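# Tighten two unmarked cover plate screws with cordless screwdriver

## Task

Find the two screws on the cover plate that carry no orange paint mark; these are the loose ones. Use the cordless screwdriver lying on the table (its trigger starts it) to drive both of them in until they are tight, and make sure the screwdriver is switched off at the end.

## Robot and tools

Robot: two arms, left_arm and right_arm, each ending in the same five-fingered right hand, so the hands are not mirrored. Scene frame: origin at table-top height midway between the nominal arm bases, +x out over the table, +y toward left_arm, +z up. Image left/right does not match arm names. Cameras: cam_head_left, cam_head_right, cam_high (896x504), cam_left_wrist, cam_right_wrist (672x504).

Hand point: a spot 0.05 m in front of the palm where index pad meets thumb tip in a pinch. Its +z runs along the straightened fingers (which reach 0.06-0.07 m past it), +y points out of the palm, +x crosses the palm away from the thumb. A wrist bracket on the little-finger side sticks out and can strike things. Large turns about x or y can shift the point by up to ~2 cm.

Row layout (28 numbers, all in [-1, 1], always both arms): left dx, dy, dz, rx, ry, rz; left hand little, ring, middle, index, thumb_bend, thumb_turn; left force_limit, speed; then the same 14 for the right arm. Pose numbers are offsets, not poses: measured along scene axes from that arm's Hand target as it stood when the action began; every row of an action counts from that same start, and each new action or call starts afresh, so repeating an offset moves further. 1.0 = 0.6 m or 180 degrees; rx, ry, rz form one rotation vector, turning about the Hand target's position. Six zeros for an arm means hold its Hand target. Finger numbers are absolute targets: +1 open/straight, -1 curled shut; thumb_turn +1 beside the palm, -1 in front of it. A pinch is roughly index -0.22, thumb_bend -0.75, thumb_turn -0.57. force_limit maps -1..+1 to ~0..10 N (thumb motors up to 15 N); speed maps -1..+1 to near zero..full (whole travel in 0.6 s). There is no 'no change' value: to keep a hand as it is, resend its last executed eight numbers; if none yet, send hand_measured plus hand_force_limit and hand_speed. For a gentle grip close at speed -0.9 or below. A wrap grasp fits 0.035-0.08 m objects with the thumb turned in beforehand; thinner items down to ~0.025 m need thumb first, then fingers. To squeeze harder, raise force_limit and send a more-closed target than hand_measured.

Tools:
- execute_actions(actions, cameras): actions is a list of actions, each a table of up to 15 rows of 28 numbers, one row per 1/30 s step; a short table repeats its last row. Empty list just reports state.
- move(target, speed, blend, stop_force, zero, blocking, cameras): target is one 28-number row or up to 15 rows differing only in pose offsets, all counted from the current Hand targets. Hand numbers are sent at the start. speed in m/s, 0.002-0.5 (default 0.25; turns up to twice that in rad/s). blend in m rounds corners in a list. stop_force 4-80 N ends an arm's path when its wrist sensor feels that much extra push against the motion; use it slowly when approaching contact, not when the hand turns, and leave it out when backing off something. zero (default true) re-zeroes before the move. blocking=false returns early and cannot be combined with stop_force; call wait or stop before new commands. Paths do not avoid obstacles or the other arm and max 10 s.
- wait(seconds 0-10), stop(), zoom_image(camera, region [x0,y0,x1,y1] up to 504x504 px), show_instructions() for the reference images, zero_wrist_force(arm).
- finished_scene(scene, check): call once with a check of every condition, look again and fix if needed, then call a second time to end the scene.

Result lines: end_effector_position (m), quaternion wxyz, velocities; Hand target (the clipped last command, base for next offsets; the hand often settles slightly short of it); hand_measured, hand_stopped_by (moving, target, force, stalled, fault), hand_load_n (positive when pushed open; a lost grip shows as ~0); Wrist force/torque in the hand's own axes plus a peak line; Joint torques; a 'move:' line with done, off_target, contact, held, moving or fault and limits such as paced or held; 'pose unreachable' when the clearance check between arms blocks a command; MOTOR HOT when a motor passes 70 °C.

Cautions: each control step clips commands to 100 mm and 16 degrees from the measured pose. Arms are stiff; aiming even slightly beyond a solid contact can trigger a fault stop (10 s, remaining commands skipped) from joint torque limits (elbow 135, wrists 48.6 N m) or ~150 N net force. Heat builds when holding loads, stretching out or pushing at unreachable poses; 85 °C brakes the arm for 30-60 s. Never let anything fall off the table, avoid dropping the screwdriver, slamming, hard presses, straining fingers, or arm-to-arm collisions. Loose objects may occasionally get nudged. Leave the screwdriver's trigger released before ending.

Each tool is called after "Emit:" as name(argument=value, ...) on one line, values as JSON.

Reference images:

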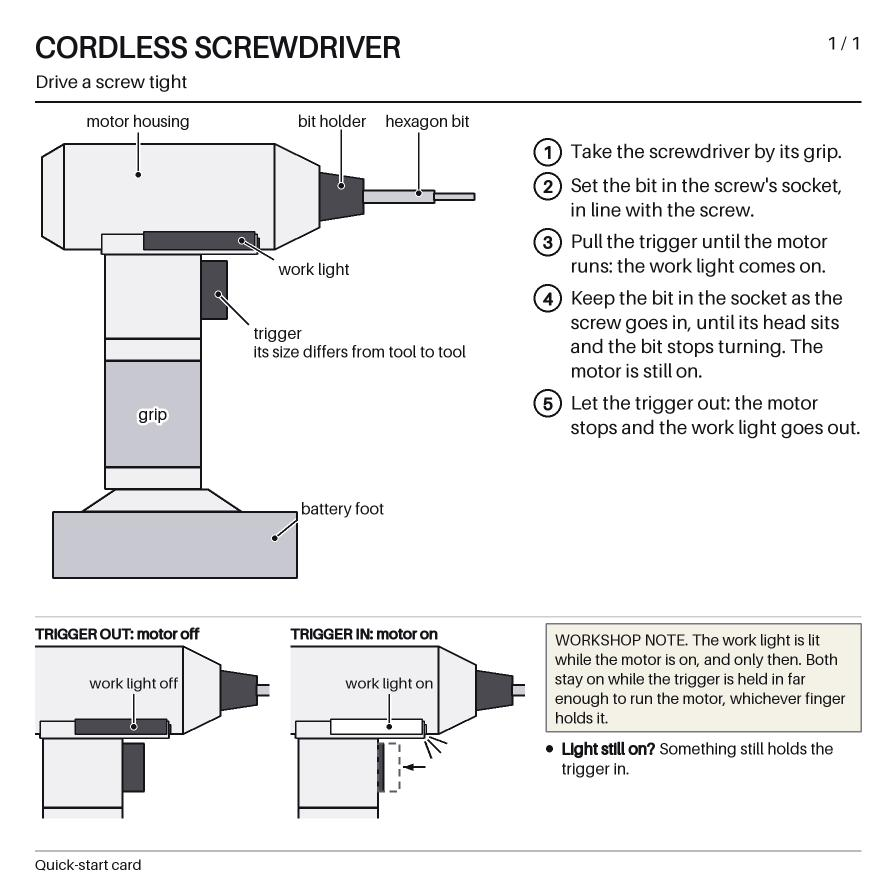

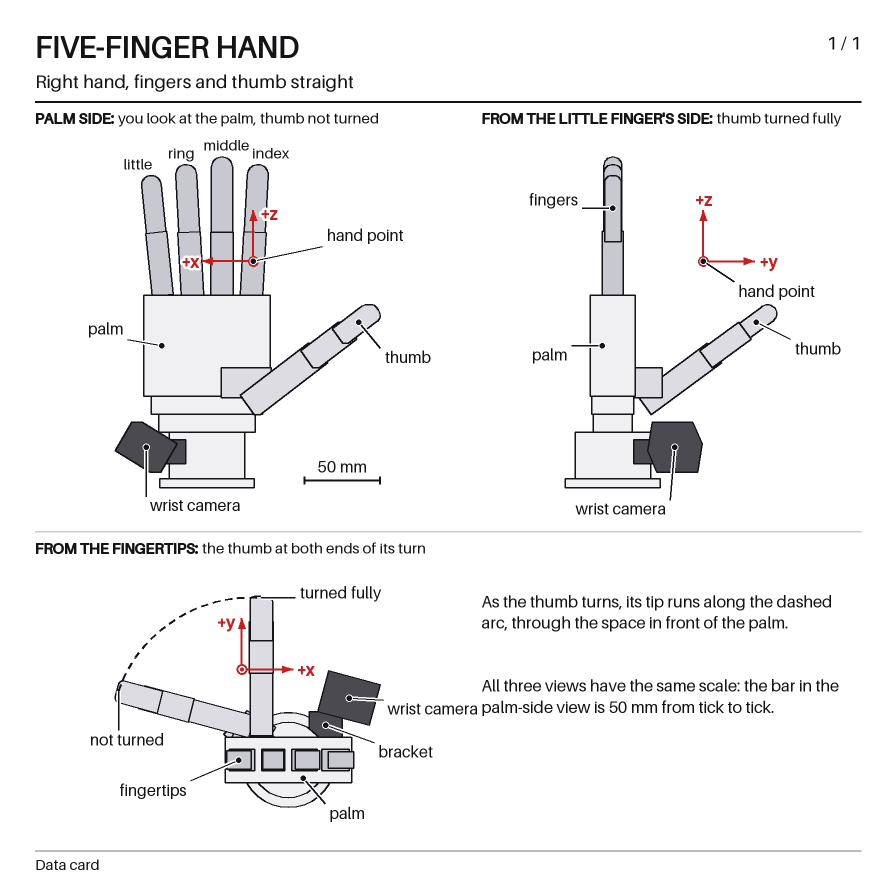

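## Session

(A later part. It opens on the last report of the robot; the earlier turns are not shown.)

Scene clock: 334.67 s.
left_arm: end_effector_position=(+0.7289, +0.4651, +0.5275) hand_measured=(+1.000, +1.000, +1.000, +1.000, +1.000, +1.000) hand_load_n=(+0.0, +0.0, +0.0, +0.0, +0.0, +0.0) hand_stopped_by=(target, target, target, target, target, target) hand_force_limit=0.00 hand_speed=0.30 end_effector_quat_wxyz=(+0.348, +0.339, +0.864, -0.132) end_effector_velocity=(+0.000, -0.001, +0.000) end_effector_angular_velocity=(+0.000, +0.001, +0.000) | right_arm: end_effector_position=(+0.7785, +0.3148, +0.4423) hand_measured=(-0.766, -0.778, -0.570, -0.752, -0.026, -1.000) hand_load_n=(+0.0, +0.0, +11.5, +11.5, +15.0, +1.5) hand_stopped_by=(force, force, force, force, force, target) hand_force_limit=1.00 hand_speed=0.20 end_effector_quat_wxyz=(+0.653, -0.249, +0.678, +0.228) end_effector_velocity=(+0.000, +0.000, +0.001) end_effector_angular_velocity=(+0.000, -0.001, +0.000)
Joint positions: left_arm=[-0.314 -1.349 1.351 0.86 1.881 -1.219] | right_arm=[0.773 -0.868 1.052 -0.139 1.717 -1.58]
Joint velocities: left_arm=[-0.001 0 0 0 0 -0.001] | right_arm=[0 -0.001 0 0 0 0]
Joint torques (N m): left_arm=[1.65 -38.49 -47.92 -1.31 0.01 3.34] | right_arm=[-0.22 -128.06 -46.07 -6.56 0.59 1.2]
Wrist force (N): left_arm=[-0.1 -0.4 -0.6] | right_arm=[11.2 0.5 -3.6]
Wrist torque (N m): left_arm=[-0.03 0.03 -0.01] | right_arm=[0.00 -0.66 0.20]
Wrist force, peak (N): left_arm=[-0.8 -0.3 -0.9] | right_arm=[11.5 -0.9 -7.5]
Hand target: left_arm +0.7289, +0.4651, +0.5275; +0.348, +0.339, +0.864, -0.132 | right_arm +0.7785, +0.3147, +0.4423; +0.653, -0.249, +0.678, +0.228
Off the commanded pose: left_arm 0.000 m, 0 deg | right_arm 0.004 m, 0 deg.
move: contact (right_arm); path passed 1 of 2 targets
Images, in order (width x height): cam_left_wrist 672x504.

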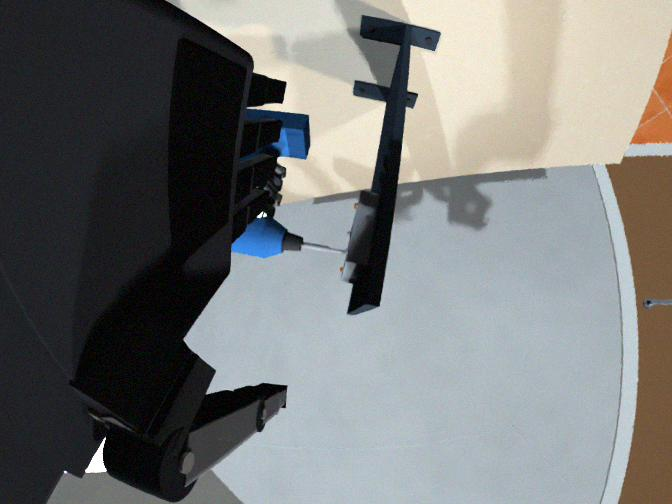

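Emit:
move(target=[[0,0,0,0,0,0,1,1,1,1,1,1,0,0.3,-0.0002,-0.00148,-0.00025,0,0,0,-1,-1,-0.97,-0.95,-0.97,-1,1,0.2],[0,0,0,0,0,0,1,1,1,1,1,1,0,0.3,0.00432,0.00511,-0.00025,0,0,0,-1,-1,-0.97,-0.95,-0.97,-1,1,0.2]], speed=[0.01,0.003], stop_force=4, zero=false, cameras=[])

Emit:
move(target=[[0,0,0,0,0,0,1,1,1,1,1,1,0,0.3,-0.0002,-0.00148,-0.00025,0,0,0,-1,-1,-0.97,-0.95,-0.97,-1,1,0.2],[0,0,0,0,0,0,1,1,1,1,1,1,0,0.3,0.00432,0.00511,-0.00025,0,0,0,-1,-1,-0.97,-0.95,-0.97,-1,1,0.2]], speed=[0.01,0.003], stop_force=4, zero=false, cameras=[])

Emit:
move(target=[[0,0,0,0,0,0,1,1,1,1,1,1,0,0.3,-0.0002,-0.00148,-0.00025,0,0,0,-1,-1,-0.97,-0.95,-0.97,-1,1,0.2],[0,0,0,0,0,0,1,1,1,1,1,1,0,0.3,0.00432,0.00511,-0.00025,0,0,0,-1,-1,-0.97,-0.95,-0.97,-1,1,0.2]], speed=[0.01,0.003], stop_force=4, zero=false, cameras=["cam_left_wrist"])

Emit:
zoom_image(camera="cam_left_wrist", region=[330, 234, 358, 262])

Scene clock: 336.20 s.
left_arm: end_effector_position=(+0.7289, +0.4651, +0.5275) hand_measured=(+1.000, +1.000, +1.000, +1.000, +1.000, +1.000) hand_load_n=(+0.0, +0.0, +0.0, +0.0, +0.0, +0.0) hand_stopped_by=(target, target, target, target, target, target) hand_force_limit=0.00 hand_speed=0.30 end_effector_quat_wxyz=(+0.348, +0.339, +0.864, -0.132) end_effector_velocity=(+0.000, +0.001, +0.000) end_effector_angular_velocity=(-0.001, +0.000, +0.001) | right_arm: end_effector_position=(+0.7789, +0.3145, +0.4422) hand_measured=(-0.766, -0.778, -0.570, -0.752, -0.026, -1.000) hand_load_n=(+0.0, +0.5, +11.5, +12.0, +15.0, +1.5) hand_stopped_by=(force, force, force, force, force, target) hand_force_limit=1.00 hand_speed=0.20 end_effector_quat_wxyz=(+0.653, -0.249, +0.678, +0.228) end_effector_velocity=(+0.000, +0.000, +0.000) end_effector_angular_velocity=(+0.000, +0.000, +0.000)
Joint positions: left_arm=[-0.314 -1.349 1.351 0.86 1.881 -1.219] | right_arm=[0.772 -0.868 1.052 -0.14 1.716 -1.58]
Joint velocities: left_arm=[0 0 0 0 0 -0.001] | right_arm=[0 0 0 0 0 0]
Joint torques (N m): left_arm=[4.16 -35.25 -48.27 -1.35 1.01 3.53] | right_arm=[-1.86 -127.59 -45.92 -6.8 -0.96 0.19]
Wrist force (N): left_arm=[-0.1 0.1 -0.7] | right_arm=[11.4 0.2 -4.1]
Wrist torque (N m): left_arm=[0.04 0.04 0.00] | right_arm=[-0.04 -0.71 0.20]
Wrist force, peak (N): left_arm=[-0.2 -0.5 -0.9] | right_arm=[11.4 -0.8 -8.2]
Hand target: left_arm +0.7289, +0.4651, +0.5275; +0.348, +0.339, +0.864, -0.132 | right_arm +0.7789, +0.3145, +0.4422; +0.653, -0.249, +0.678, +0.228
Off the commanded pose: left_arm 0.000 m, 0 deg | right_arm 0.004 m, 0 deg.
move: contact (right_arm); path passed 1 of 2 targets
No camera images: "cameras" was empty.

Scene clock: 337.30 s.
left_arm: end_effector_position=(+0.7289, +0.4651, +0.5275) hand_measured=(+1.000, +1.000, +1.000, +1.000, +1.000, +1.000) hand_load_n=(+0.0, +0.0, +0.0, +0.0, +0.0, +0.0) hand_stopped_by=(target, target, target, target, target, target) hand_force_limit=0.00 hand_speed=0.30 end_effector_quat_wxyz=(+0.348, +0.339, +0.864, -0.132) end_effector_velocity=(+0.000, +0.001, +0.000) end_effector_angular_velocity=(-0.001, +0.001, +0.002) | right_arm: end_effector_position=(+0.7792, +0.3142, +0.4421) hand_measured=(-0.766, -0.778, -0.570, -0.752, -0.026, -1.000) hand_load_n=(+0.0, +0.0, +11.5, +12.0, +15.0, +1.5) hand_stopped_by=(force, force, force, force, force, target) hand_force_limit=1.00 hand_speed=0.20 end_effector_quat_wxyz=(+0.653, -0.249, +0.678, +0.228) end_effector_velocity=(+0.000, +0.000, +0.001) end_effector_angular_velocity=(+0.001, -0.001, +0.000)
Joint positions: left_arm=[-0.314 -1.349 1.351 0.86 1.881 -1.219] | right_arm=[0.772 -0.868 1.052 -0.14 1.716 -1.58]
Joint velocities: left_arm=[0.001 0 0 0 0 -0.002] | right_arm=[0 -0.001 0 0 0 0]
Joint torques (N m): left_arm=[1.65 -39.19 -47.56 -1.81 0.29 3.49] | right_arm=[-3.39 -128.59 -45.66 -6.64 -0.54 -0.15]
Wrist force (N): left_arm=[-0.5 0.0 -0.6] | right_arm=[11.1 0.2 -3.6]
Wrist torque (N m): left_arm=[0.02 0.10 -0.02] | right_arm=[-0.07 -0.66 0.18]
Wrist force, peak (N): left_arm=[-0.3 -0.3 -1.0] | right_arm=[11.6 -0.7 -7.6]
Hand target: left_arm +0.7289, +0.4651, +0.5275; +0.348, +0.339, +0.864, -0.132 | right_arm +0.7792, +0.3142, +0.4422; +0.653, -0.249, +0.678, +0.228
Off the commanded pose: left_arm 0.000 m, 0 deg | right_arm 0.004 m, 0 deg.
move: contact (right_arm); path passed 1 of 2 targets
No camera images: "cameras" was empty.

Scene clock: 338.43 s.
left_arm: end_effector_position=(+0.7289, +0.4651, +0.5275) hand_measured=(+1.000, +1.000, +1.000, +1.000, +1.000, +1.000) hand_load_n=(+0.0, +0.5, +0.0, +0.0, +0.0, +0.0) hand_stopped_by=(target, target, target, target, target, target) hand_force_limit=0.00 hand_speed=0.30 end_effector_quat_wxyz=(+0.348, +0.339, +0.864, -0.132) end_effector_velocity=(+0.000, +0.000, +0.000) end_effector_angular_velocity=(-0.001, +0.000, +0.001) | right_arm: end_effector_position=(+0.7796, +0.3139, +0.4421) hand_measured=(-0.766, -0.778, -0.570, -0.752, -0.026, -1.000) hand_load_n=(+0.0, +0.0, +11.5, +12.0, +14.5, +1.5) hand_stopped_by=(force, force, force, force, force, target) hand_force_limit=1.00 hand_speed=0.20 end_effector_quat_wxyz=(+0.653, -0.249, +0.678, +0.228) end_effector_velocity=(+0.000, +0.000, -0.001) end_effector_angular_velocity=(-0.001, +0.001, +0.000)
Joint positions: left_arm=[-0.314 -1.349 1.351 0.86 1.881 -1.219] | right_arm=[0.771 -0.868 1.052 -0.14 1.715 -1.58]
Joint velocities: left_arm=[0.001 0 0 0 0 -0.001] | right_arm=[0 0 0 0.001 0 0]
Joint torques (N m): left_arm=[4.53 -40.64 -48.09 -0.57 0.55 3.71] | right_arm=[-2.14 -127.18 -45.64 -6.84 -0.86 -0.37]
Wrist force (N): left_arm=[-0.2 -0.2 -0.7] | right_arm=[11.1 -0.1 -4.7]
Wrist torque (N m): left_arm=[0.01 0.06 -0.01] | right_arm=[-0.07 -0.63 0.16]
Wrist force, peak (N): left_arm=[-0.8 -0.2 -1.0] | right_arm=[12.1 -0.5 -8.5]
Hand target: left_arm +0.7289, +0.4651, +0.5275; +0.348, +0.339, +0.864, -0.132 | right_arm +0.7796, +0.3139, +0.4421; +0.653, -0.249, +0.678, +0.228
Off the commanded pose: left_arm 0.000 m, 0 deg | right_arm 0.004 m, 0 deg.
move: contact (right_arm); path passed 1 of 2 targets
Images, in order (width x height): cam_left_wrist 672x504.

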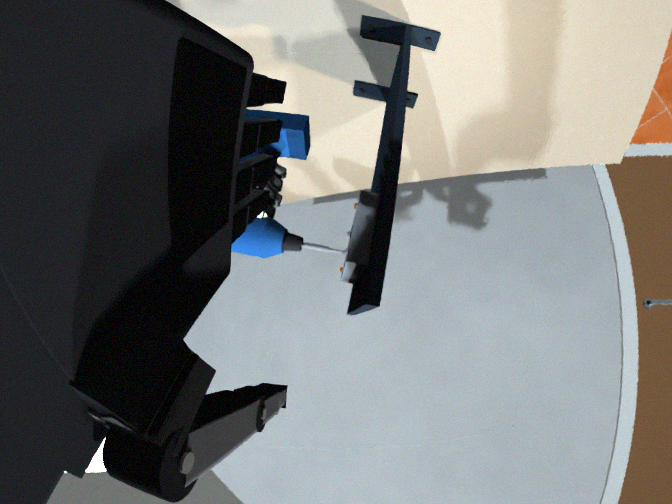

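Scaled by 18.000 from the camera's 672x504 image, which has a finer 960x720 frame.

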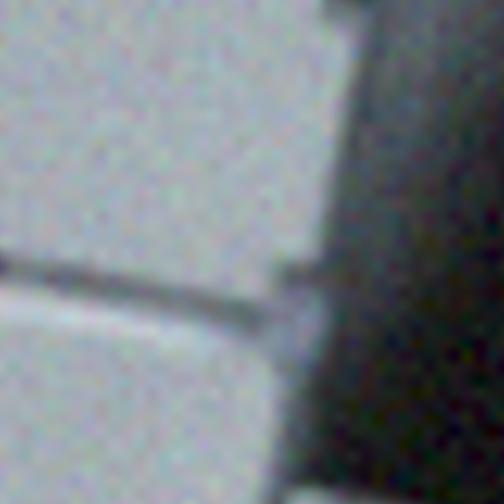

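Emit:
move(target=[[-0.0887,0.063,0.042,0,0,0,1,1,1,1,1,1,0,0.3,0,0,0,0,0,0,-1,-1,-0.97,-0.95,-0.97,-1,1,0.2],[-0.0287,0.053,0.132,0.09,0.1,0,1,1,1,1,1,1,0,0.3,0,0,0,0,0,0,-1,-1,-0.97,-0.95,-0.97,-1,1,0.2],[0.0708,-0.046,0.1545,0.1894,0.2032,0,1,1,1,1,1,1,0,0.3,0,0,0,0,0,0,-1,-1,-0.97,-0.95,-0.97,-1,1,0.2]], speed=0.2, blend=[0.02,0.03,0], cameras=["cam_left_wrist"])

Emit:
zoom_image(camera="cam_left_wrist", region=[314, 264, 342, 292])

Scene clock: 341.70 s.
left_arm: end_effector_position=(+0.7713, +0.4374, +0.6195) hand_measured=(+1.000, +1.000, +1.000, +1.000, +1.000, +1.000) hand_load_n=(+0.0, +0.0, +0.0, +0.0, +0.0, +0.0) hand_stopped_by=(target, target, target, target, target, target) hand_force_limit=0.00 hand_speed=0.30 end_effector_quat_wxyz=(-0.050, +0.367, +0.929, +0.024) end_effector_velocity=(+0.000, +0.000, +0.000) end_effector_angular_velocity=(+0.000, +0.001, +0.000) | right_arm: end_effector_position=(+0.7796, +0.3139, +0.4421) hand_measured=(-0.766, -0.778, -0.570, -0.752, -0.026, -1.000) hand_load_n=(+0.0, +0.0, +11.5, +12.0, +15.0, +1.5) hand_stopped_by=(force, force, force, force, force, target) hand_force_limit=1.00 hand_speed=0.20 end_effector_quat_wxyz=(+0.653, -0.249, +0.678, +0.228) end_effector_velocity=(+0.000, +0.000, +0.000) end_effector_angular_velocity=(-0.001, +0.000, +0.000)
Joint positions: left_arm=[-0.442 -0.735 0.215 2.192 1.525 -1.229] | right_arm=[0.771 -0.868 1.052 -0.14 1.715 -1.58]
Joint velocities: left_arm=[0.001 0 0.001 0 0 0.001] | right_arm=[0 0 0 0.001 0 0]
Joint torques (N m): left_arm=[0.23 -101.55 -20.97 0.45 -1.23 3.52] | right_arm=[-2.36 -127.37 -52.04 -3.88 -1.07 0]
Wrist force (N): left_arm=[1.3 -0.9 -0.4] | right_arm=[11.3 0.1 -4.1]
Wrist torque (N m): left_arm=[-0.04 -0.27 0.17] | right_arm=[-0.07 -0.68 0.18]
Wrist force, peak (N): left_arm=[0.7 -0.7 -2.3] | right_arm=[11.9 0.3 -4.5]
Hand target: left_arm +0.7713, +0.4374, +0.6196; -0.049, +0.367, +0.929, +0.024 | right_arm +0.7796, +0.3139, +0.4421; +0.653, -0.249, +0.678, +0.228
Off the commanded pose: left_arm 0.001 m, 0 deg | right_arm 0.000 m, 0 deg.
move: done
Images, in order (width x height): cam_left_wrist 672x504.

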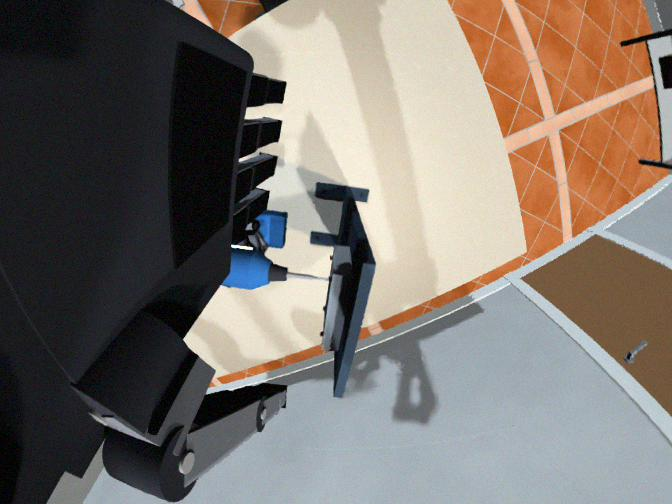

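Scaled by 18.000 from the camera's 672x504 image, which has a finer 960x720 frame.

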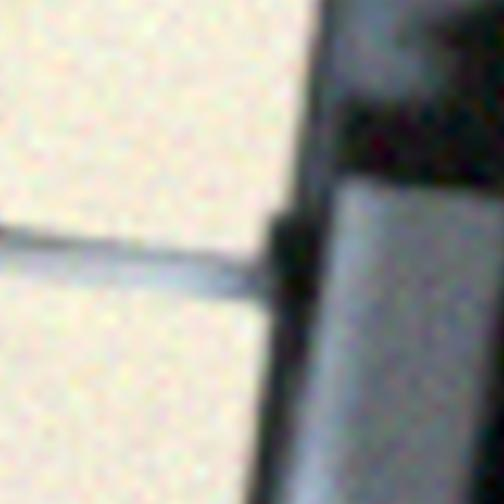

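Emit:
move(target=[[0,0,0,0,0,0,1,1,1,1,1,1,0,0.3,-0.00239,0.00005,0.00077,0,0,0,-1,-1,-0.97,-0.95,-0.97,-1,1,0.2],[0,0,0,0,0,0,1,1,1,1,1,1,0,0.3,0.00213,0.00664,0.00077,0,0,0,-1,-1,-0.97,-0.95,-0.97,-1,1,0.2]], speed=[0.01,0.003], stop_force=4, zero=false, cameras=["cam_left_wrist"])

Emit:
zoom_image(camera="cam_left_wrist", region=[314, 264, 342, 292])

Scene clock: 343.07 s.
left_arm: end_effector_position=(+0.7713, +0.4374, +0.6196) hand_measured=(+1.000, +1.000, +1.000, +1.000, +1.000, +1.000) hand_load_n=(+0.0, +0.0, +0.0, +0.0, +0.0, +0.0) hand_stopped_by=(target, target, target, target, target, target) hand_force_limit=0.00 hand_speed=0.30 end_effector_quat_wxyz=(-0.049, +0.367, +0.929, +0.024) end_effector_velocity=(+0.000, -0.001, +0.000) end_effector_angular_velocity=(-0.001, +0.000, -0.001) | right_arm: end_effector_position=(+0.7786, +0.3146, +0.4426) hand_measured=(-0.766, -0.778, -0.570, -0.752, -0.026, -1.000) hand_load_n=(+0.0, +0.0, +11.5, +11.5, +14.5, +1.0) hand_stopped_by=(force, force, force, force, force, target) hand_force_limit=1.00 hand_speed=0.20 end_effector_quat_wxyz=(+0.653, -0.249, +0.678, +0.228) end_effector_velocity=(+0.000, +0.000, +0.001) end_effector_angular_velocity=(+0.001, -0.001, +0.000)
Joint positions: left_arm=[-0.442 -0.735 0.215 2.192 1.525 -1.229] | right_arm=[0.772 -0.868 1.052 -0.139 1.717 -1.58]
Joint velocities: left_arm=[0 0 0 0 0.001 0.001] | right_arm=[0 -0.001 0 0 0 0]
Joint torques (N m): left_arm=[-3.24 -106.48 -22.83 0.94 -1.6 3.9] | right_arm=[2.11 -127.78 -45.9 -6.88 0.6 1.24]
Wrist force (N): left_arm=[1.2 -1.0 -0.6] | right_arm=[11.5 -0.2 -4.0]
Wrist torque (N m): left_arm=[-0.05 -0.27 0.17] | right_arm=[-0.08 -0.72 0.20]
Wrist force, peak (N): left_arm=[1.7 -1.1 -0.8] | right_arm=[11.5 -0.8 -7.8]
Hand target: left_arm +0.7713, +0.4374, +0.6196; -0.049, +0.367, +0.929, +0.024 | right_arm +0.7787, +0.3146, +0.4426; +0.653, -0.249, +0.678, +0.228
Off the commanded pose: left_arm 0.000 m, 0 deg | right_arm 0.004 m, 0 deg.
move: contact (right_arm); path passed 1 of 2 targets
Images, in order (width x height): cam_left_wrist 672x504.

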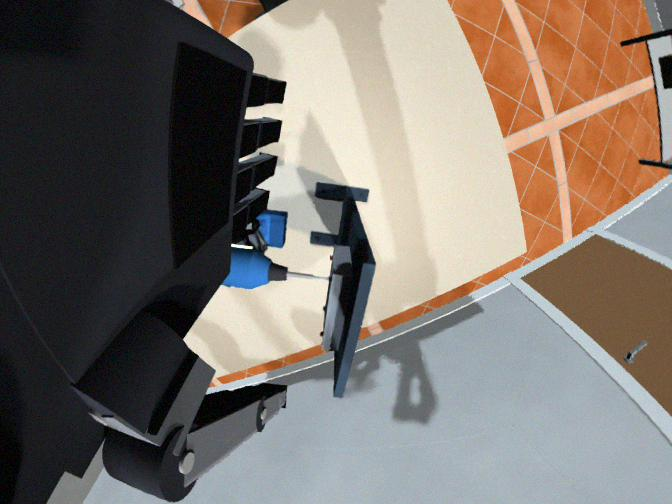

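Scaled by 18.000 from the camera's 672x504 image, which has a finer 960x720 frame.

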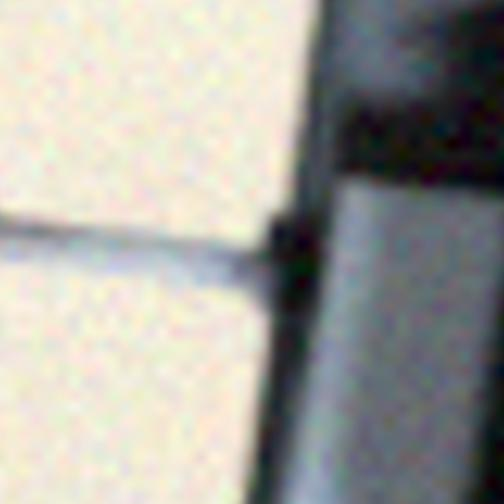

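Emit:
move(target=[[0,0,0,0,0,0,1,1,1,1,1,1,0,0.3,-0.00116,-0.00081,0,0,0,0,-1,-1,-0.97,-0.95,-0.97,-1,1,0.2],[0,0,0,0,0,0,1,1,1,1,1,1,0,0.3,0.00336,0.00578,0,0,0,0,-1,-1,-0.97,-0.95,-0.97,-1,1,0.2]], speed=[0.01,0.003], stop_force=4, zero=false, cameras=[])

Emit:
move(target=[[0,0,0,0,0,0,1,1,1,1,1,1,0,0.3,-0.00075,-0.0011,0.0005,0,0,0,-1,-1,-0.97,-0.95,-0.97,-1,1,0.2],[0,0,0,0,0,0,1,1,1,1,1,1,0,0.3,0.00377,0.00549,0.0005,0,0,0,-1,-1,-0.97,-0.95,-0.97,-1,1,0.2]], speed=[0.01,0.003], stop_force=4, zero=false, cameras=[])

Emit:
move(target=[[0,0,0,0,0,0,1,1,1,1,1,1,0,0.3,-0.00034,-0.00139,0,0,0,0,-1,-1,-0.97,-0.95,-0.97,-1,1,0.2],[0,0,0,0,0,0,1,1,1,1,1,1,0,0.3,0.00418,0.0052,0,0,0,0,-1,-1,-0.97,-0.95,-0.97,-1,1,0.2]], speed=[0.01,0.003], stop_force=4, zero=false, cameras=[])

Emit:
move(target=[[0,0,0,0,0,0,1,1,1,1,1,1,0,0.3,-0.00075,-0.0011,-0.0005,0,0,0,-1,-1,-0.97,-0.95,-0.97,-1,1,0.2],[0,0,0,0,0,0,1,1,1,1,1,1,0,0.3,0.00377,0.00549,-0.0005,0,0,0,-1,-1,-0.97,-0.95,-0.97,-1,1,0.2]], speed=[0.01,0.003], stop_force=4, zero=false, cameras=["cam_left_wrist"])

Emit:
zoom_image(camera="cam_left_wrist", region=[314, 264, 342, 292])

Scene clock: 344.83 s.
left_arm: end_effector_position=(+0.7713, +0.4374, +0.6196) hand_measured=(+1.000, +1.000, +1.000, +1.000, +1.000, +1.000) hand_load_n=(+0.0, +0.5, +0.0, +0.0, +0.0, +0.0) hand_stopped_by=(target, target, target, target, target, target) hand_force_limit=0.00 hand_speed=0.30 end_effector_quat_wxyz=(-0.049, +0.367, +0.929, +0.024) end_effector_velocity=(+0.001, +0.000, -0.001) end_effector_angular_velocity=(+0.000, +0.000, -0.001) | right_arm: end_effector_position=(+0.7784, +0.3148, +0.4427) hand_measured=(-0.766, -0.778, -0.570, -0.752, -0.026, -1.000) hand_load_n=(+0.0, +0.5, +11.5, +11.5, +15.0, +1.5) hand_stopped_by=(force, force, force, force, force, target) hand_force_limit=1.00 hand_speed=0.20 end_effector_quat_wxyz=(+0.653, -0.249, +0.678, +0.228) end_effector_velocity=(+0.000, +0.000, +0.000) end_effector_angular_velocity=(+0.000, +0.000, +0.000)
Joint positions: left_arm=[-0.442 -0.735 0.215 2.192 1.525 -1.229] | right_arm=[0.773 -0.868 1.052 -0.14 1.717 -1.58]
Joint velocities: left_arm=[0.001 0.001 0 -0.001 0 0.002] | right_arm=[0 0 0 0 0 0]
Joint torques (N m): left_arm=[-10.73 -106.98 -23.52 2.25 -1.37 3.58] | right_arm=[-1.3 -129.13 -45.94 -6.92 0.61 1.08]
Wrist force (N): left_arm=[1.4 -1.2 -0.8] | right_arm=[11.6 0.3 -4.0]
Wrist torque (N m): left_arm=[-0.06 -0.29 0.17] | right_arm=[-0.03 -0.71 0.21]
Wrist force, peak (N): left_arm=[1.8 -1.5 -0.6] | right_arm=[11.6 -0.5 -7.5]
Hand target: left_arm +0.7713, +0.4374, +0.6196; -0.049, +0.367, +0.929, +0.024 | right_arm +0.7785, +0.3147, +0.4427; +0.653, -0.249, +0.678, +0.228
Off the commanded pose: left_arm 0.000 m, 0 deg | right_arm 0.004 m, 0 deg.
move: contact (right_arm); path passed 1 of 2 targets
No camera images: "cameras" was empty.

Scene clock: 345.97 s.
left_arm: end_effector_position=(+0.7713, +0.4374, +0.6196) hand_measured=(+1.000, +1.000, +1.000, +1.000, +1.000, +1.000) hand_load_n=(+0.0, +0.0, +0.0, +0.0, +0.0, +0.0) hand_stopped_by=(target, target, target, target, target, target) hand_force_limit=0.00 hand_speed=0.30 end_effector_quat_wxyz=(-0.049, +0.367, +0.929, +0.024) end_effector_velocity=(+0.000, +0.000, +0.000) end_effector_angular_velocity=(+0.000, +0.001, +0.000) | right_arm: end_effector_position=(+0.7785, +0.3148, +0.4431) hand_measured=(-0.766, -0.778, -0.570, -0.752, -0.026, -1.000) hand_load_n=(+0.0, +0.0, +11.5, +12.0, +15.0, +1.5) hand_stopped_by=(force, force, force, force, force, target) hand_force_limit=1.00 hand_speed=0.20 end_effector_quat_wxyz=(+0.653, -0.249, +0.678, +0.228) end_effector_velocity=(+0.000, +0.000, +0.001) end_effector_angular_velocity=(+0.000, +0.000, +0.000)
Joint positions: left_arm=[-0.442 -0.735 0.215 2.192 1.525 -1.229] | right_arm=[0.773 -0.868 1.051 -0.139 1.717 -1.58]
Joint velocities: left_arm=[0 0 0 0.001 0 0] | right_arm=[0 -0.001 0 0.001 0 0]
Joint torques (N m): left_arm=[-10.64 -107.64 -25.72 3.46 -1.14 3.98] | right_arm=[-8.09 -128.15 -45.47 -6.76 0.41 0.96]
Wrist force (N): left_arm=[1.2 -1.1 -0.3] | right_arm=[11.6 0.2 -4.6]
Wrist torque (N m): left_arm=[-0.08 -0.26 0.16] | right_arm=[0.02 -0.75 0.23]
Wrist force, peak (N): left_arm=[1.6 -1.3 -0.8] | right_arm=[11.6 -1.4 -8.4]
Hand target: left_arm +0.7713, +0.4374, +0.6196; -0.049, +0.367, +0.929, +0.024 | right_arm +0.7785, +0.3148, +0.4431; +0.653, -0.249, +0.678, +0.228
Off the commanded pose: left_arm 0.000 m, 0 deg | right_arm 0.004 m, 0 deg.
move: contact (right_arm); path passed 1 of 2 targets
No camera images: "cameras" was empty.

Scene clock: 347.07 s.
left_arm: end_effector_position=(+0.7713, +0.4374, +0.6196) hand_measured=(+1.000, +1.000, +1.000, +1.000, +1.000, +1.000) hand_load_n=(+0.0, +0.0, +0.0, +0.0, +0.0, +0.0) hand_stopped_by=(target, target, target, target, target, target) hand_force_limit=0.00 hand_speed=0.30 end_effector_quat_wxyz=(-0.049, +0.367, +0.929, +0.024) end_effector_velocity=(+0.000, -0.001, +0.000) end_effector_angular_velocity=(+0.000, +0.001, +0.000) | right_arm: end_effector_position=(+0.7788, +0.3145, +0.4431) hand_measured=(-0.766, -0.778, -0.570, -0.752, -0.026, -1.000) hand_load_n=(-0.5, +0.0, +11.5, +12.0, +14.5, +1.5) hand_stopped_by=(force, force, force, force, force, target) hand_force_limit=1.00 hand_speed=0.20 end_effector_quat_wxyz=(+0.653, -0.248, +0.678, +0.228) end_effector_velocity=(+0.000, +0.000, +0.000) end_effector_angular_velocity=(+0.000, +0.000, +0.000)
Joint positions: left_arm=[-0.442 -0.735 0.215 2.192 1.525 -1.229] | right_arm=[0.772 -0.868 1.051 -0.139 1.716 -1.58]
Joint velocities: left_arm=[-0.001 0 0 0 0 -0.001] | right_arm=[0 0 0 -0.001 0 0]
Joint torques (N m): left_arm=[-12.51 -107.46 -26.22 4.27 -1.15 3.88] | right_arm=[-2.7 -127.9 -46.01 -7 -0.53 0.37]
Wrist force (N): left_arm=[1.4 -0.9 -0.5] | right_arm=[11.6 -0.2 -4.6]
Wrist torque (N m): left_arm=[-0.04 -0.28 0.18] | right_arm=[-0.04 -0.69 0.20]
Wrist force, peak (N): left_arm=[1.7 -1.0 -1.1] | right_arm=[11.9 -1.2 -8.2]
Hand target: left_arm +0.7713, +0.4374, +0.6196; -0.049, +0.367, +0.929, +0.024 | right_arm +0.7788, +0.3145, +0.4432; +0.653, -0.248, +0.678, +0.228
Off the commanded pose: left_arm 0.000 m, 0 deg | right_arm 0.004 m, 0 deg.
move: contact (right_arm); path passed 1 of 2 targets
No camera images: "cameras" was empty.

Scene clock: 348.17 s.
left_arm: end_effector_position=(+0.7713, +0.4374, +0.6196) hand_measured=(+1.000, +1.000, +1.000, +1.000, +1.000, +1.000) hand_load_n=(+0.0, -0.5, +0.0, +0.0, +0.0, +0.0) hand_stopped_by=(target, target, target, target, target, target) hand_force_limit=0.00 hand_speed=0.30 end_effector_quat_wxyz=(-0.049, +0.367, +0.929, +0.024) end_effector_velocity=(+0.000, +0.000, +0.000) end_effector_angular_velocity=(+0.000, -0.001, +0.000) | right_arm: end_effector_position=(+0.7788, +0.3145, +0.4429) hand_measured=(-0.766, -0.778, -0.570, -0.752, -0.026, -1.000) hand_load_n=(+0.0, +0.0, +11.5, +12.0, +14.5, +1.5) hand_stopped_by=(force, force, force, force, force, target) hand_force_limit=1.00 hand_speed=0.20 end_effector_quat_wxyz=(+0.653, -0.248, +0.678, +0.228) end_effector_velocity=(+0.000, -0.001, +0.002) end_effector_angular_velocity=(+0.001, -0.001, +0.000)
Joint positions: left_arm=[-0.442 -0.735 0.215 2.192 1.525 -1.229] | right_arm=[0.772 -0.868 1.051 -0.14 1.716 -1.58]
Joint velocities: left_arm=[0 0 0 -0.001 0 -0.001] | right_arm=[0 -0.002 0 0.001 0 0]
Joint torques (N m): left_arm=[-10.87 -101.84 -26.78 4.66 -0.7 3.69] | right_arm=[-7.7 -128.25 -45.61 -6.86 -0.28 0.36]
Wrist force (N): left_arm=[1.6 -1.2 -0.6] | right_arm=[11.3 -0.2 -4.4]
Wrist torque (N m): left_arm=[-0.07 -0.32 0.18] | right_arm=[-0.06 -0.67 0.19]
Wrist force, peak (N): left_arm=[1.7 -1.3 -0.7] | right_arm=[11.6 -0.6 -8.1]
Hand target: left_arm +0.7713, +0.4374, +0.6196; -0.049, +0.367, +0.929, +0.024 | right_arm +0.7788, +0.3145, +0.4430; +0.653, -0.248, +0.678, +0.228
Off the commanded pose: left_arm 0.000 m, 0 deg | right_arm 0.004 m, 0 deg.
move: contact (right_arm); path passed 1 of 2 targets
Images, in order (width x height): cam_left_wrist 672x504.

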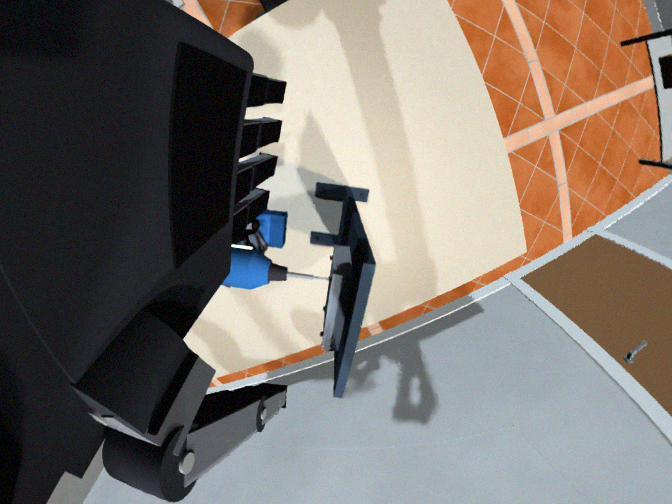

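Scaled by 18.000 from the camera's 672x504 image, which has a finer 960x720 frame.

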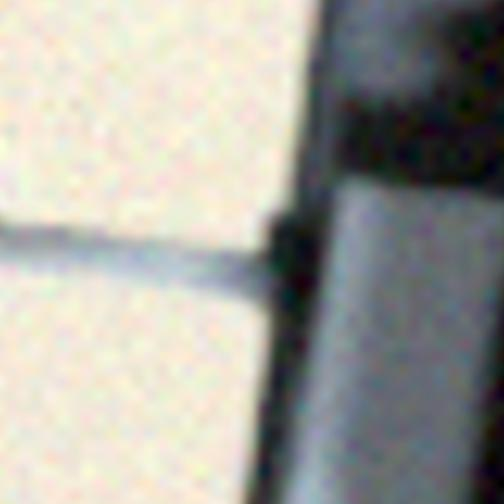

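Emit:
move(target=[[0,0,0,0,0,0,1,1,1,1,1,1,0,0.3,-0.00143,-0.00062,0,0,0,0,-1,-1,-0.97,-0.95,-0.97,-1,1,0.2],[0,0,0,0,0,0,1,1,1,1,1,1,0,0.3,0.00309,0.00597,0,0,0,0,-1,-1,-0.97,-0.95,-0.97,-1,1,0.2]], speed=[0.01,0.003], stop_force=4, zero=false, cameras=[])

Emit:
move(target=[[0,0,0,0,0,0,1,1,1,1,1,1,0,0.3,-0.00089,-0.001,0.00042,0,0,0,-1,-1,-0.97,-0.95,-0.97,-1,1,0.2],[0,0,0,0,0,0,1,1,1,1,1,1,0,0.3,0.00363,0.00559,0.00042,0,0,0,-1,-1,-0.97,-0.95,-0.97,-1,1,0.2]], speed=[0.01,0.003], stop_force=4, zero=false, cameras=[])

Emit:
move(target=[[0,0,0,0,0,0,1,1,1,1,1,1,0,0.3,-0.00089,-0.001,-0.00083,0,0,0,-1,-1,-0.97,-0.95,-0.97,-1,1,0.2],[0,0,0,0,0,0,1,1,1,1,1,1,0,0.3,0.00363,0.00559,-0.00083,0,0,0,-1,-1,-0.97,-0.95,-0.97,-1,1,0.2]], speed=[0.01,0.003], stop_force=4, zero=false, cameras=[])

Emit:
move(target=[[0,0,0,0,0,0,1,1,1,1,1,1,0,0.3,-0.00089,-0.001,-0.00042,0,0,0,-1,-1,-0.97,-0.95,-0.97,-1,1,0.2],[0,0,0,0,0,0,1,1,1,1,1,1,0,0.3,0.00363,0.00559,-0.00042,0,0,0,-1,-1,-0.97,-0.95,-0.97,-1,1,0.2]], speed=[0.01,0.003], stop_force=4, zero=false, cameras=["cam_left_wrist"])

Emit:
zoom_image(camera="cam_left_wrist", region=[314, 264, 342, 292])

Scene clock: 350.17 s.
left_arm: end_effector_position=(+0.7713, +0.4374, +0.6196) hand_measured=(+1.000, +1.000, +1.000, +1.000, +1.000, +1.000) hand_load_n=(+0.0, +0.0, +0.0, +0.0, +0.0, +0.0) hand_stopped_by=(target, target, target, target, target, target) hand_force_limit=0.00 hand_speed=0.30 end_effector_quat_wxyz=(-0.049, +0.367, +0.929, +0.024) end_effector_velocity=(+0.000, +0.000, +0.000) end_effector_angular_velocity=(+0.000, +0.001, +0.002) | right_arm: end_effector_position=(+0.7784, +0.3148, +0.4430) hand_measured=(-0.766, -0.778, -0.570, -0.752, -0.026, -1.000) hand_load_n=(+0.0, +0.5, +11.5, +11.5, +15.0, +1.0) hand_stopped_by=(force, force, force, force, force, target) hand_force_limit=1.00 hand_speed=0.20 end_effector_quat_wxyz=(+0.653, -0.248, +0.678, +0.228) end_effector_velocity=(+0.000, +0.000, +0.000) end_effector_angular_velocity=(+0.000, +0.000, +0.000)
Joint positions: left_arm=[-0.442 -0.735 0.215 2.192 1.525 -1.229] | right_arm=[0.773 -0.868 1.051 -0.14 1.717 -1.58]
Joint velocities: left_arm=[0 0 0 0.001 0 -0.001] | right_arm=[0 0 0 0 0 0]
Joint torques (N m): left_arm=[-11.51 -105.48 -27.64 6.35 -0.44 3.74] | right_arm=[-1.82 -127.85 -45.46 -6.87 0.3 1.34]
Wrist force (N): left_arm=[1.4 -1.0 -0.7] | right_arm=[11.2 0.0 -4.6]
Wrist torque (N m): left_arm=[-0.04 -0.29 0.17] | right_arm=[-0.01 -0.65 0.19]
Wrist force, peak (N): left_arm=[1.9 -1.2 -0.6] | right_arm=[11.7 -1.3 -7.9]
Hand target: left_arm +0.7713, +0.4374, +0.6196; -0.049, +0.367, +0.929, +0.024 | right_arm +0.7785, +0.3148, +0.4430; +0.653, -0.248, +0.678, +0.228
Off the commanded pose: left_arm 0.000 m, 0 deg | right_arm 0.004 m, 0 deg.
move: contact (right_arm); path passed 1 of 2 targets
No camera images: "cameras" was empty.

Scene clock: 351.27 s.
left_arm: end_effector_position=(+0.7713, +0.4374, +0.6196) hand_measured=(+1.000, +1.000, +1.000, +1.000, +1.000, +1.000) hand_load_n=(+0.0, +0.0, -0.5, +0.0, +0.0, +0.0) hand_stopped_by=(target, target, target, target, target, target) hand_force_limit=0.00 hand_speed=0.30 end_effector_quat_wxyz=(-0.049, +0.367, +0.929, +0.024) end_effector_velocity=(+0.000, -0.001, +0.000) end_effector_angular_velocity=(-0.001, +0.000, +0.000) | right_arm: end_effector_position=(+0.7784, +0.3148, +0.4433) hand_measured=(-0.766, -0.778, -0.570, -0.752, -0.026, -1.000) hand_load_n=(+0.0, +0.0, +11.5, +11.5, +15.0, +1.5) hand_stopped_by=(force, force, force, force, force, target) hand_force_limit=1.00 hand_speed=0.20 end_effector_quat_wxyz=(+0.653, -0.248, +0.678, +0.228) end_effector_velocity=(+0.000, +0.000, -0.002) end_effector_angular_velocity=(-0.001, +0.001, +0.000)
Joint positions: left_arm=[-0.442 -0.735 0.215 2.192 1.525 -1.229] | right_arm=[0.773 -0.868 1.051 -0.139 1.717 -1.58]
Joint velocities: left_arm=[-0.001 0 0 0 0 0] | right_arm=[0 0.002 0 0 0 0]
Joint torques (N m): left_arm=[-12.3 -106.3 -31.81 6.86 -0.11 3.51] | right_arm=[3.65 -128.6 -46.09 -7.05 0.1 1.4]
Wrist force (N): left_arm=[1.6 -1.3 -0.5] | right_arm=[11.4 -0.1 -3.9]
Wrist torque (N m): left_arm=[-0.10 -0.32 0.18] | right_arm=[-0.04 -0.68 0.20]
Wrist force, peak (N): left_arm=[1.9 -1.0 -0.8] | right_arm=[11.4 -1.3 -7.4]
Hand target: left_arm +0.7713, +0.4374, +0.6196; -0.049, +0.367, +0.929, +0.024 | right_arm +0.7784, +0.3148, +0.4434; +0.653, -0.248, +0.678, +0.228
Off the commanded pose: left_arm 0.000 m, 0 deg | right_arm 0.004 m, 0 deg.
move: contact (right_arm); path passed 1 of 2 targets
No camera images: "cameras" was empty.

Scene clock: 352.40 s.
left_arm: end_effector_position=(+0.7713, +0.4374, +0.6196) hand_measured=(+1.000, +1.000, +1.000, +1.000, +1.000, +1.000) hand_load_n=(+0.0, +0.0, +0.0, +0.0, -0.5, +0.5) hand_stopped_by=(target, target, target, target, target, target) hand_force_limit=0.00 hand_speed=0.30 end_effector_quat_wxyz=(-0.049, +0.367, +0.929, +0.024) end_effector_velocity=(+0.000, +0.000, +0.000) end_effector_angular_velocity=(+0.000, +0.000, +0.001) | right_arm: end_effector_position=(+0.7784, +0.3149, +0.4429) hand_measured=(-0.766, -0.778, -0.570, -0.752, -0.026, -1.000) hand_load_n=(+0.0, +0.0, +11.5, +11.5, +15.0, +1.5) hand_stopped_by=(force, force, force, force, force, target) hand_force_limit=1.00 hand_speed=0.20 end_effector_quat_wxyz=(+0.653, -0.248, +0.678, +0.228) end_effector_velocity=(+0.000, +0.000, +0.002) end_effector_angular_velocity=(+0.001, -0.001, +0.000)
Joint positions: left_arm=[-0.442 -0.735 0.215 2.192 1.525 -1.229] | right_arm=[0.773 -0.868 1.052 -0.14 1.717 -1.58]
Joint velocities: left_arm=[0 0 0 0 0 -0.001] | right_arm=[0 -0.002 0 0 0 0]
Joint torques (N m): left_arm=[-12.46 -105.3 -31.2 6.98 0.2 3.26] | right_arm=[-1.56 -129.17 -45.68 -6.81 -0.11 1.42]
Wrist force (N): left_arm=[1.3 -1.5 -0.1] | right_arm=[11.1 0.2 -3.8]
Wrist torque (N m): left_arm=[-0.16 -0.29 0.15] | right_arm=[-0.03 -0.68 0.20]
Wrist force, peak (N): left_arm=[1.7 -1.3 -0.7] | right_arm=[11.4 -0.9 -8.0]
Hand target: left_arm +0.7713, +0.4374, +0.6196; -0.049, +0.367, +0.929, +0.024 | right_arm +0.7784, +0.3148, +0.4429; +0.653, -0.248, +0.678, +0.228
Off the commanded pose: left_arm 0.000 m, 0 deg | right_arm 0.004 m, 0 deg.
move: contact (right_arm); path passed 1 of 2 targets
No camera images: "cameras" was empty.

Scene clock: 353.50 s.
left_arm: end_effector_position=(+0.7713, +0.4374, +0.6196) hand_measured=(+1.000, +1.000, +1.000, +1.000, +1.000, +1.000) hand_load_n=(+0.0, +0.0, +0.0, +0.0, +0.0, +0.0) hand_stopped_by=(target, target, target, target, target, target) hand_force_limit=0.00 hand_speed=0.30 end_effector_quat_wxyz=(-0.049, +0.367, +0.929, +0.024) end_effector_velocity=(+0.000, +0.000, +0.000) end_effector_angular_velocity=(+0.000, +0.000, +0.001) | right_arm: end_effector_position=(+0.7784, +0.3149, +0.4428) hand_measured=(-0.766, -0.778, -0.570, -0.752, -0.026, -1.000) hand_load_n=(+0.0, +0.0, +11.5, +12.0, +15.0, +1.0) hand_stopped_by=(force, force, force, force, force, target) hand_force_limit=1.00 hand_speed=0.20 end_effector_quat_wxyz=(+0.653, -0.248, +0.678, +0.228) end_effector_velocity=(+0.000, +0.000, +0.000) end_effector_angular_velocity=(+0.000, +0.000, +0.000)
Joint positions: left_arm=[-0.442 -0.735 0.215 2.192 1.525 -1.229] | right_arm=[0.773 -0.868 1.052 -0.14 1.717 -1.58]
Joint velocities: left_arm=[0 0 0 0 0 0] | right_arm=[0 0 0 0 0 0]
Joint torques (N m): left_arm=[-14.22 -103.74 -32.44 7.32 -0.03 3.47] | right_arm=[7.2 -128.17 -45.79 -6.69 0.36 1.67]
Wrist force (N): left_arm=[1.4 -1.1 -0.6] | right_arm=[11.3 0.1 -4.3]
Wrist torque (N m): left_arm=[-0.06 -0.29 0.17] | right_arm=[-0.05 -0.68 0.19]
Wrist force, peak (N): left_arm=[1.8 -1.4 -0.4] | right_arm=[11.5 -0.9 -8.2]
Hand target: left_arm +0.7713, +0.4374, +0.6196; -0.049, +0.367, +0.929, +0.024 | right_arm +0.7784, +0.3149, +0.4428; +0.653, -0.248, +0.678, +0.228
Off the commanded pose: left_arm 0.000 m, 0 deg | right_arm 0.004 m, 0 deg.
move: contact (right_arm); path passed 1 of 2 targets
Images, in order (width x height): cam_left_wrist 672x504.

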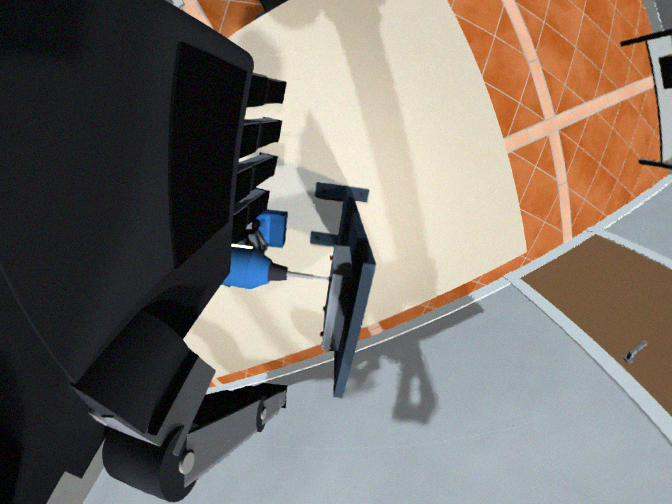

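Scaled by 18.000 from the camera's 672x504 image, which has a finer 960x720 frame.

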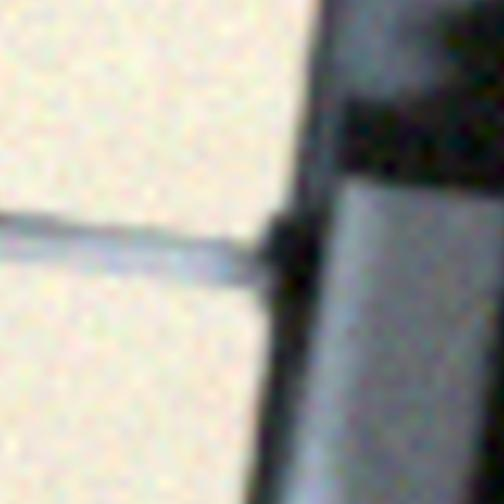

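Emit:
move(target=[[0,0,0,0,0,0,1,1,1,1,1,1,0,0.3,-0.00075,-0.0011,-0.0005,0,0,0,-1,-1,-0.97,-0.95,-0.97,-1,1,0.2],[0,0,0,0,0,0,1,1,1,1,1,1,0,0.3,0.00377,0.00549,-0.0005,0,0,0,-1,-1,-0.97,-0.95,-0.97,-1,1,0.2]], speed=[0.01,0.003], stop_force=4, zero=false, cameras=[])

Emit:
move(target=[[0,0,0,0,0,0,1,1,1,1,1,1,0,0.3,-0.00075,-0.0011,-0.0005,0,0,0,-1,-1,-0.97,-0.95,-0.97,-1,1,0.2],[0,0,0,0,0,0,1,1,1,1,1,1,0,0.3,0.00377,0.00549,-0.0005,0,0,0,-1,-1,-0.97,-0.95,-0.97,-1,1,0.2]], speed=[0.01,0.003], stop_force=4, zero=false, cameras=[])

Emit:
move(target=[[0,0,0,0,0,0,1,1,1,1,1,1,0,0.3,-0.00075,-0.0011,-0.0005,0,0,0,-1,-1,-0.97,-0.95,-0.97,-1,1,0.2],[0,0,0,0,0,0,1,1,1,1,1,1,0,0.3,0.00377,0.00549,-0.0005,0,0,0,-1,-1,-0.97,-0.95,-0.97,-1,1,0.2]], speed=[0.01,0.003], stop_force=4, zero=false, cameras=[])

Scene clock: 354.97 s.
left_arm: end_effector_position=(+0.7713, +0.4374, +0.6196) hand_measured=(+1.000, +1.000, +1.000, +1.000, +1.000, +1.000) hand_load_n=(+0.0, +0.0, +0.0, +0.0, -0.5, +0.0) hand_stopped_by=(target, target, target, target, target, target) hand_force_limit=0.00 hand_speed=0.30 end_effector_quat_wxyz=(-0.049, +0.367, +0.929, +0.024) end_effector_velocity=(+0.000, +0.001, +0.000) end_effector_angular_velocity=(-0.001, -0.001, +0.002) | right_arm: end_effector_position=(+0.7784, +0.3149, +0.4425) hand_measured=(-0.766, -0.778, -0.570, -0.752, -0.026, -1.000) hand_load_n=(+0.0, +0.0, +11.0, +12.0, +15.0, +1.5) hand_stopped_by=(force, force, force, force, force, target) hand_force_limit=1.00 hand_speed=0.20 end_effector_quat_wxyz=(+0.653, -0.248, +0.678, +0.228) end_effector_velocity=(+0.000, +0.000, -0.001) end_effector_angular_velocity=(+0.000, +0.000, +0.000)
Joint positions: left_arm=[-0.442 -0.735 0.215 2.192 1.525 -1.229] | right_arm=[0.773 -0.868 1.052 -0.141 1.717 -1.58]
Joint velocities: left_arm=[0.001 -0.001 0 0 0.001 -0.001] | right_arm=[0 0.001 0 -0.001 -0.001 0]
Joint torques (N m): left_arm=[-13.11 -103.47 -35.08 7.21 0.18 3.34] | right_arm=[-2.47 -127.99 -45.39 -6.83 -0.66 1.43]
Wrist force (N): left_arm=[1.4 -1.1 -0.5] | right_arm=[11.6 0.1 -4.5]
Wrist torque (N m): left_arm=[-0.07 -0.30 0.17] | right_arm=[-0.02 -0.76 0.23]
Wrist force, peak (N): left_arm=[1.6 -1.6 -0.4] | right_arm=[11.8 -0.9 -8.5]
Hand target: left_arm +0.7713, +0.4374, +0.6196; -0.049, +0.367, +0.929, +0.024 | right_arm +0.7783, +0.3149, +0.4426; +0.653, -0.248, +0.678, +0.228
Off the commanded pose: left_arm 0.000 m, 0 deg | right_arm 0.004 m, 0 deg.
move: contact (right_arm); path passed 1 of 2 targets
No camera images: "cameras" was empty.

Scene clock: 356.07 s.
left_arm: end_effector_position=(+0.7713, +0.4374, +0.6196) hand_measured=(+1.000, +1.000, +1.000, +1.000, +1.000, +1.000) hand_load_n=(+0.0, +0.0, +0.0, +0.0, +0.0, +0.0) hand_stopped_by=(target, target, target, target, target, target) hand_force_limit=0.00 hand_speed=0.30 end_effector_quat_wxyz=(-0.049, +0.367, +0.929, +0.024) end_effector_velocity=(+0.000, +0.000, +0.000) end_effector_angular_velocity=(+0.001, -0.001, +0.000) | right_arm: end_effector_position=(+0.7784, +0.3149, +0.4423) hand_measured=(-0.766, -0.778, -0.570, -0.752, -0.026, -1.000) hand_load_n=(+0.0, +0.0, +11.5, +11.5, +15.0, +1.5) hand_stopped_by=(force, force, force, force, force, target) hand_force_limit=1.00 hand_speed=0.20 end_effector_quat_wxyz=(+0.653, -0.248, +0.678, +0.228) end_effector_velocity=(+0.000, -0.001, +0.002) end_effector_angular_velocity=(+0.001, -0.001, -0.001)
Joint positions: left_arm=[-0.442 -0.735 0.215 2.192 1.525 -1.229] | right_arm=[0.773 -0.868 1.052 -0.141 1.717 -1.58]
Joint velocities: left_arm=[0 0 0 0 -0.001 -0.001] | right_arm=[0 -0.002 0 0.001 0 0]
Joint torques (N m): left_arm=[-15.03 -101.66 -36.88 6.92 0.13 3.32] | right_arm=[-5.68 -128.78 -45.18 -6.82 -0.31 1.37]
Wrist force (N): left_arm=[1.6 -0.9 -0.6] | right_arm=[11.2 0.0 -4.4]
Wrist torque (N m): left_arm=[-0.04 -0.31 0.19] | right_arm=[-0.04 -0.67 0.19]
Wrist force, peak (N): left_arm=[1.9 -1.3 -0.3] | right_arm=[11.3 -1.2 -8.2]
Hand target: left_arm +0.7713, +0.4374, +0.6196; -0.049, +0.367, +0.929, +0.024 | right_arm +0.7784, +0.3149, +0.4423; +0.653, -0.248, +0.678, +0.228
Off the commanded pose: left_arm 0.000 m, 0 deg | right_arm 0.004 m, 0 deg.
move: contact (right_arm); path passed 1 of 2 targets
No camera images: "cameras" was empty.

Scene clock: 357.17 s.
left_arm: end_effector_position=(+0.7713, +0.4374, +0.6196) hand_measured=(+1.000, +1.000, +1.000, +1.000, +1.000, +1.000) hand_load_n=(+0.0, +0.0, +0.0, +0.0, -0.5, +0.0) hand_stopped_by=(target, target, target, target, target, target) hand_force_limit=0.00 hand_speed=0.30 end_effector_quat_wxyz=(-0.049, +0.367, +0.929, +0.024) end_effector_velocity=(+0.000, +0.000, +0.001) end_effector_angular_velocity=(+0.000, +0.000, +0.001) | right_arm: end_effector_position=(+0.7784, +0.3148, +0.4421) hand_measured=(-0.766, -0.778, -0.570, -0.752, -0.026, -1.000) hand_load_n=(+0.0, +0.0, +11.5, +11.5, +14.5, +1.5) hand_stopped_by=(force, force, force, force, force, target) hand_force_limit=1.00 hand_speed=0.20 end_effector_quat_wxyz=(+0.653, -0.248, +0.678, +0.228) end_effector_velocity=(+0.000, +0.000, +0.001) end_effector_angular_velocity=(+0.000, +0.000, +0.000)
Joint positions: left_arm=[-0.442 -0.735 0.215 2.192 1.525 -1.229] | right_arm=[0.773 -0.868 1.053 -0.142 1.717 -1.58]
Joint velocities: left_arm=[0 -0.001 0 0 0 -0.001] | right_arm=[0 -0.001 0 0.001 0 0]
Joint torques (N m): left_arm=[-13.67 -106.69 -36.94 7.1 -0.03 3.53] | right_arm=[-6.44 -128.65 -45.28 -6.93 -0.23 1.45]
Wrist force (N): left_arm=[1.4 -1.0 -0.5] | right_arm=[11.6 0.0 -4.5]
Wrist torque (N m): left_arm=[-0.05 -0.29 0.18] | right_arm=[-0.02 -0.69 0.20]
Wrist force, peak (N): left_arm=[1.6 -1.3 -0.7] | right_arm=[11.5 -0.5 -7.7]
Hand target: left_arm +0.7713, +0.4374, +0.6196; -0.049, +0.367, +0.929, +0.024 | right_arm +0.7784, +0.3148, +0.4421; +0.653, -0.248, +0.678, +0.228
Off the commanded pose: left_arm 0.000 m, 0 deg | right_arm 0.004 m, 0 deg.
move: contact (right_arm); path passed 1 of 2 targets
No camera images: "cameras" was empty.

Emit:
wait(seconds=0.1, cameras=["cam_left_wrist"])

Emit:
zoom_image(camera="cam_left_wrist", region=[314, 264, 342, 292])

Scene clock: 357.90 s.
left_arm: end_effector_position=(+0.7713, +0.4374, +0.6196) hand_measured=(+1.000, +1.000, +1.000, +1.000, +1.000, +1.000) hand_load_n=(+0.0, +0.0, +0.0, +0.0, +0.0, +0.0) hand_stopped_by=(target, target, target, target, target, target) hand_force_limit=0.00 hand_speed=0.30 end_effector_quat_wxyz=(-0.049, +0.367, +0.929, +0.024) end_effector_velocity=(+0.000, +0.001, -0.001) end_effector_angular_velocity=(+0.001, +0.002, +0.001) | right_arm: end_effector_position=(+0.7784, +0.3148, +0.4421) hand_measured=(-0.766, -0.778, -0.570, -0.752, -0.026, -1.000) hand_load_n=(+0.0, +0.0, +11.5, +11.5, +15.0, +1.0) hand_stopped_by=(force, force, force, force, force, target) hand_force_limit=1.00 hand_speed=0.20 end_effector_quat_wxyz=(+0.653, -0.248, +0.678, +0.228) end_effector_velocity=(+0.000, +0.000, -0.001) end_effector_angular_velocity=(+0.000, +0.000, +0.000)
Joint positions: left_arm=[-0.442 -0.735 0.215 2.192 1.525 -1.229] | right_arm=[0.773 -0.868 1.053 -0.142 1.717 -1.58]
Joint velocities: left_arm=[0.001 0.001 0 0.001 0 0.001] | right_arm=[0 0.001 0 -0.001 0 0]
Joint torques (N m): left_arm=[-13.48 -103.05 -38.34 6.61 0.23 3.24] | right_arm=[-6.9 -128.3 -47.39 -6.13 -0.22 1.23]
Wrist force (N): left_arm=[1.5 -1.0 -0.3] | right_arm=[11.7 -0.1 -3.8]
Wrist torque (N m): left_arm=[-0.06 -0.31 0.18] | right_arm=[-0.11 -0.70 0.19]
Wrist force, peak (N): left_arm=[2.0 -1.1 -0.8] | right_arm=[11.7 0.1 -4.2]
Hand target: left_arm +0.7713, +0.4374, +0.6196; -0.049, +0.367, +0.929, +0.024 | right_arm +0.7784, +0.3148, +0.4421; +0.653, -0.248, +0.678, +0.228
Off the commanded pose: left_arm 0.000 m, 0 deg | right_arm 0.004 m, 0 deg.
wait: 0.10 s; at rest from the start
Images, in order (width x height): cam_left_wrist 672x504.

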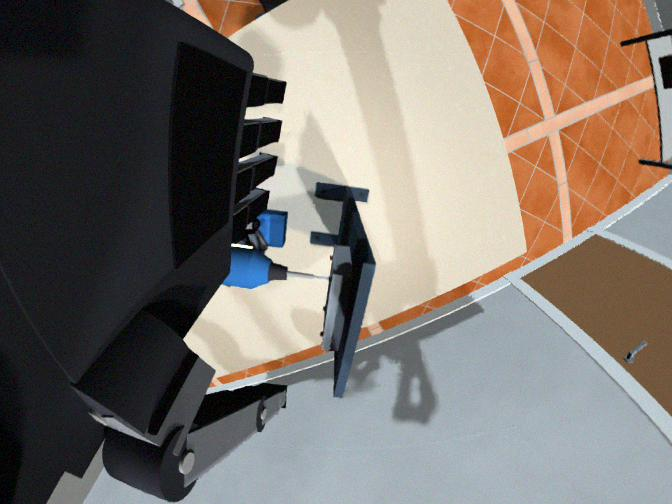

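Scaled by 18.000 from the camera's 672x504 image, which has a finer 960x720 frame.

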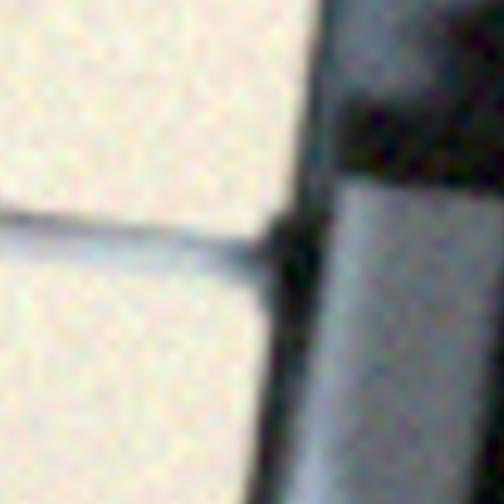

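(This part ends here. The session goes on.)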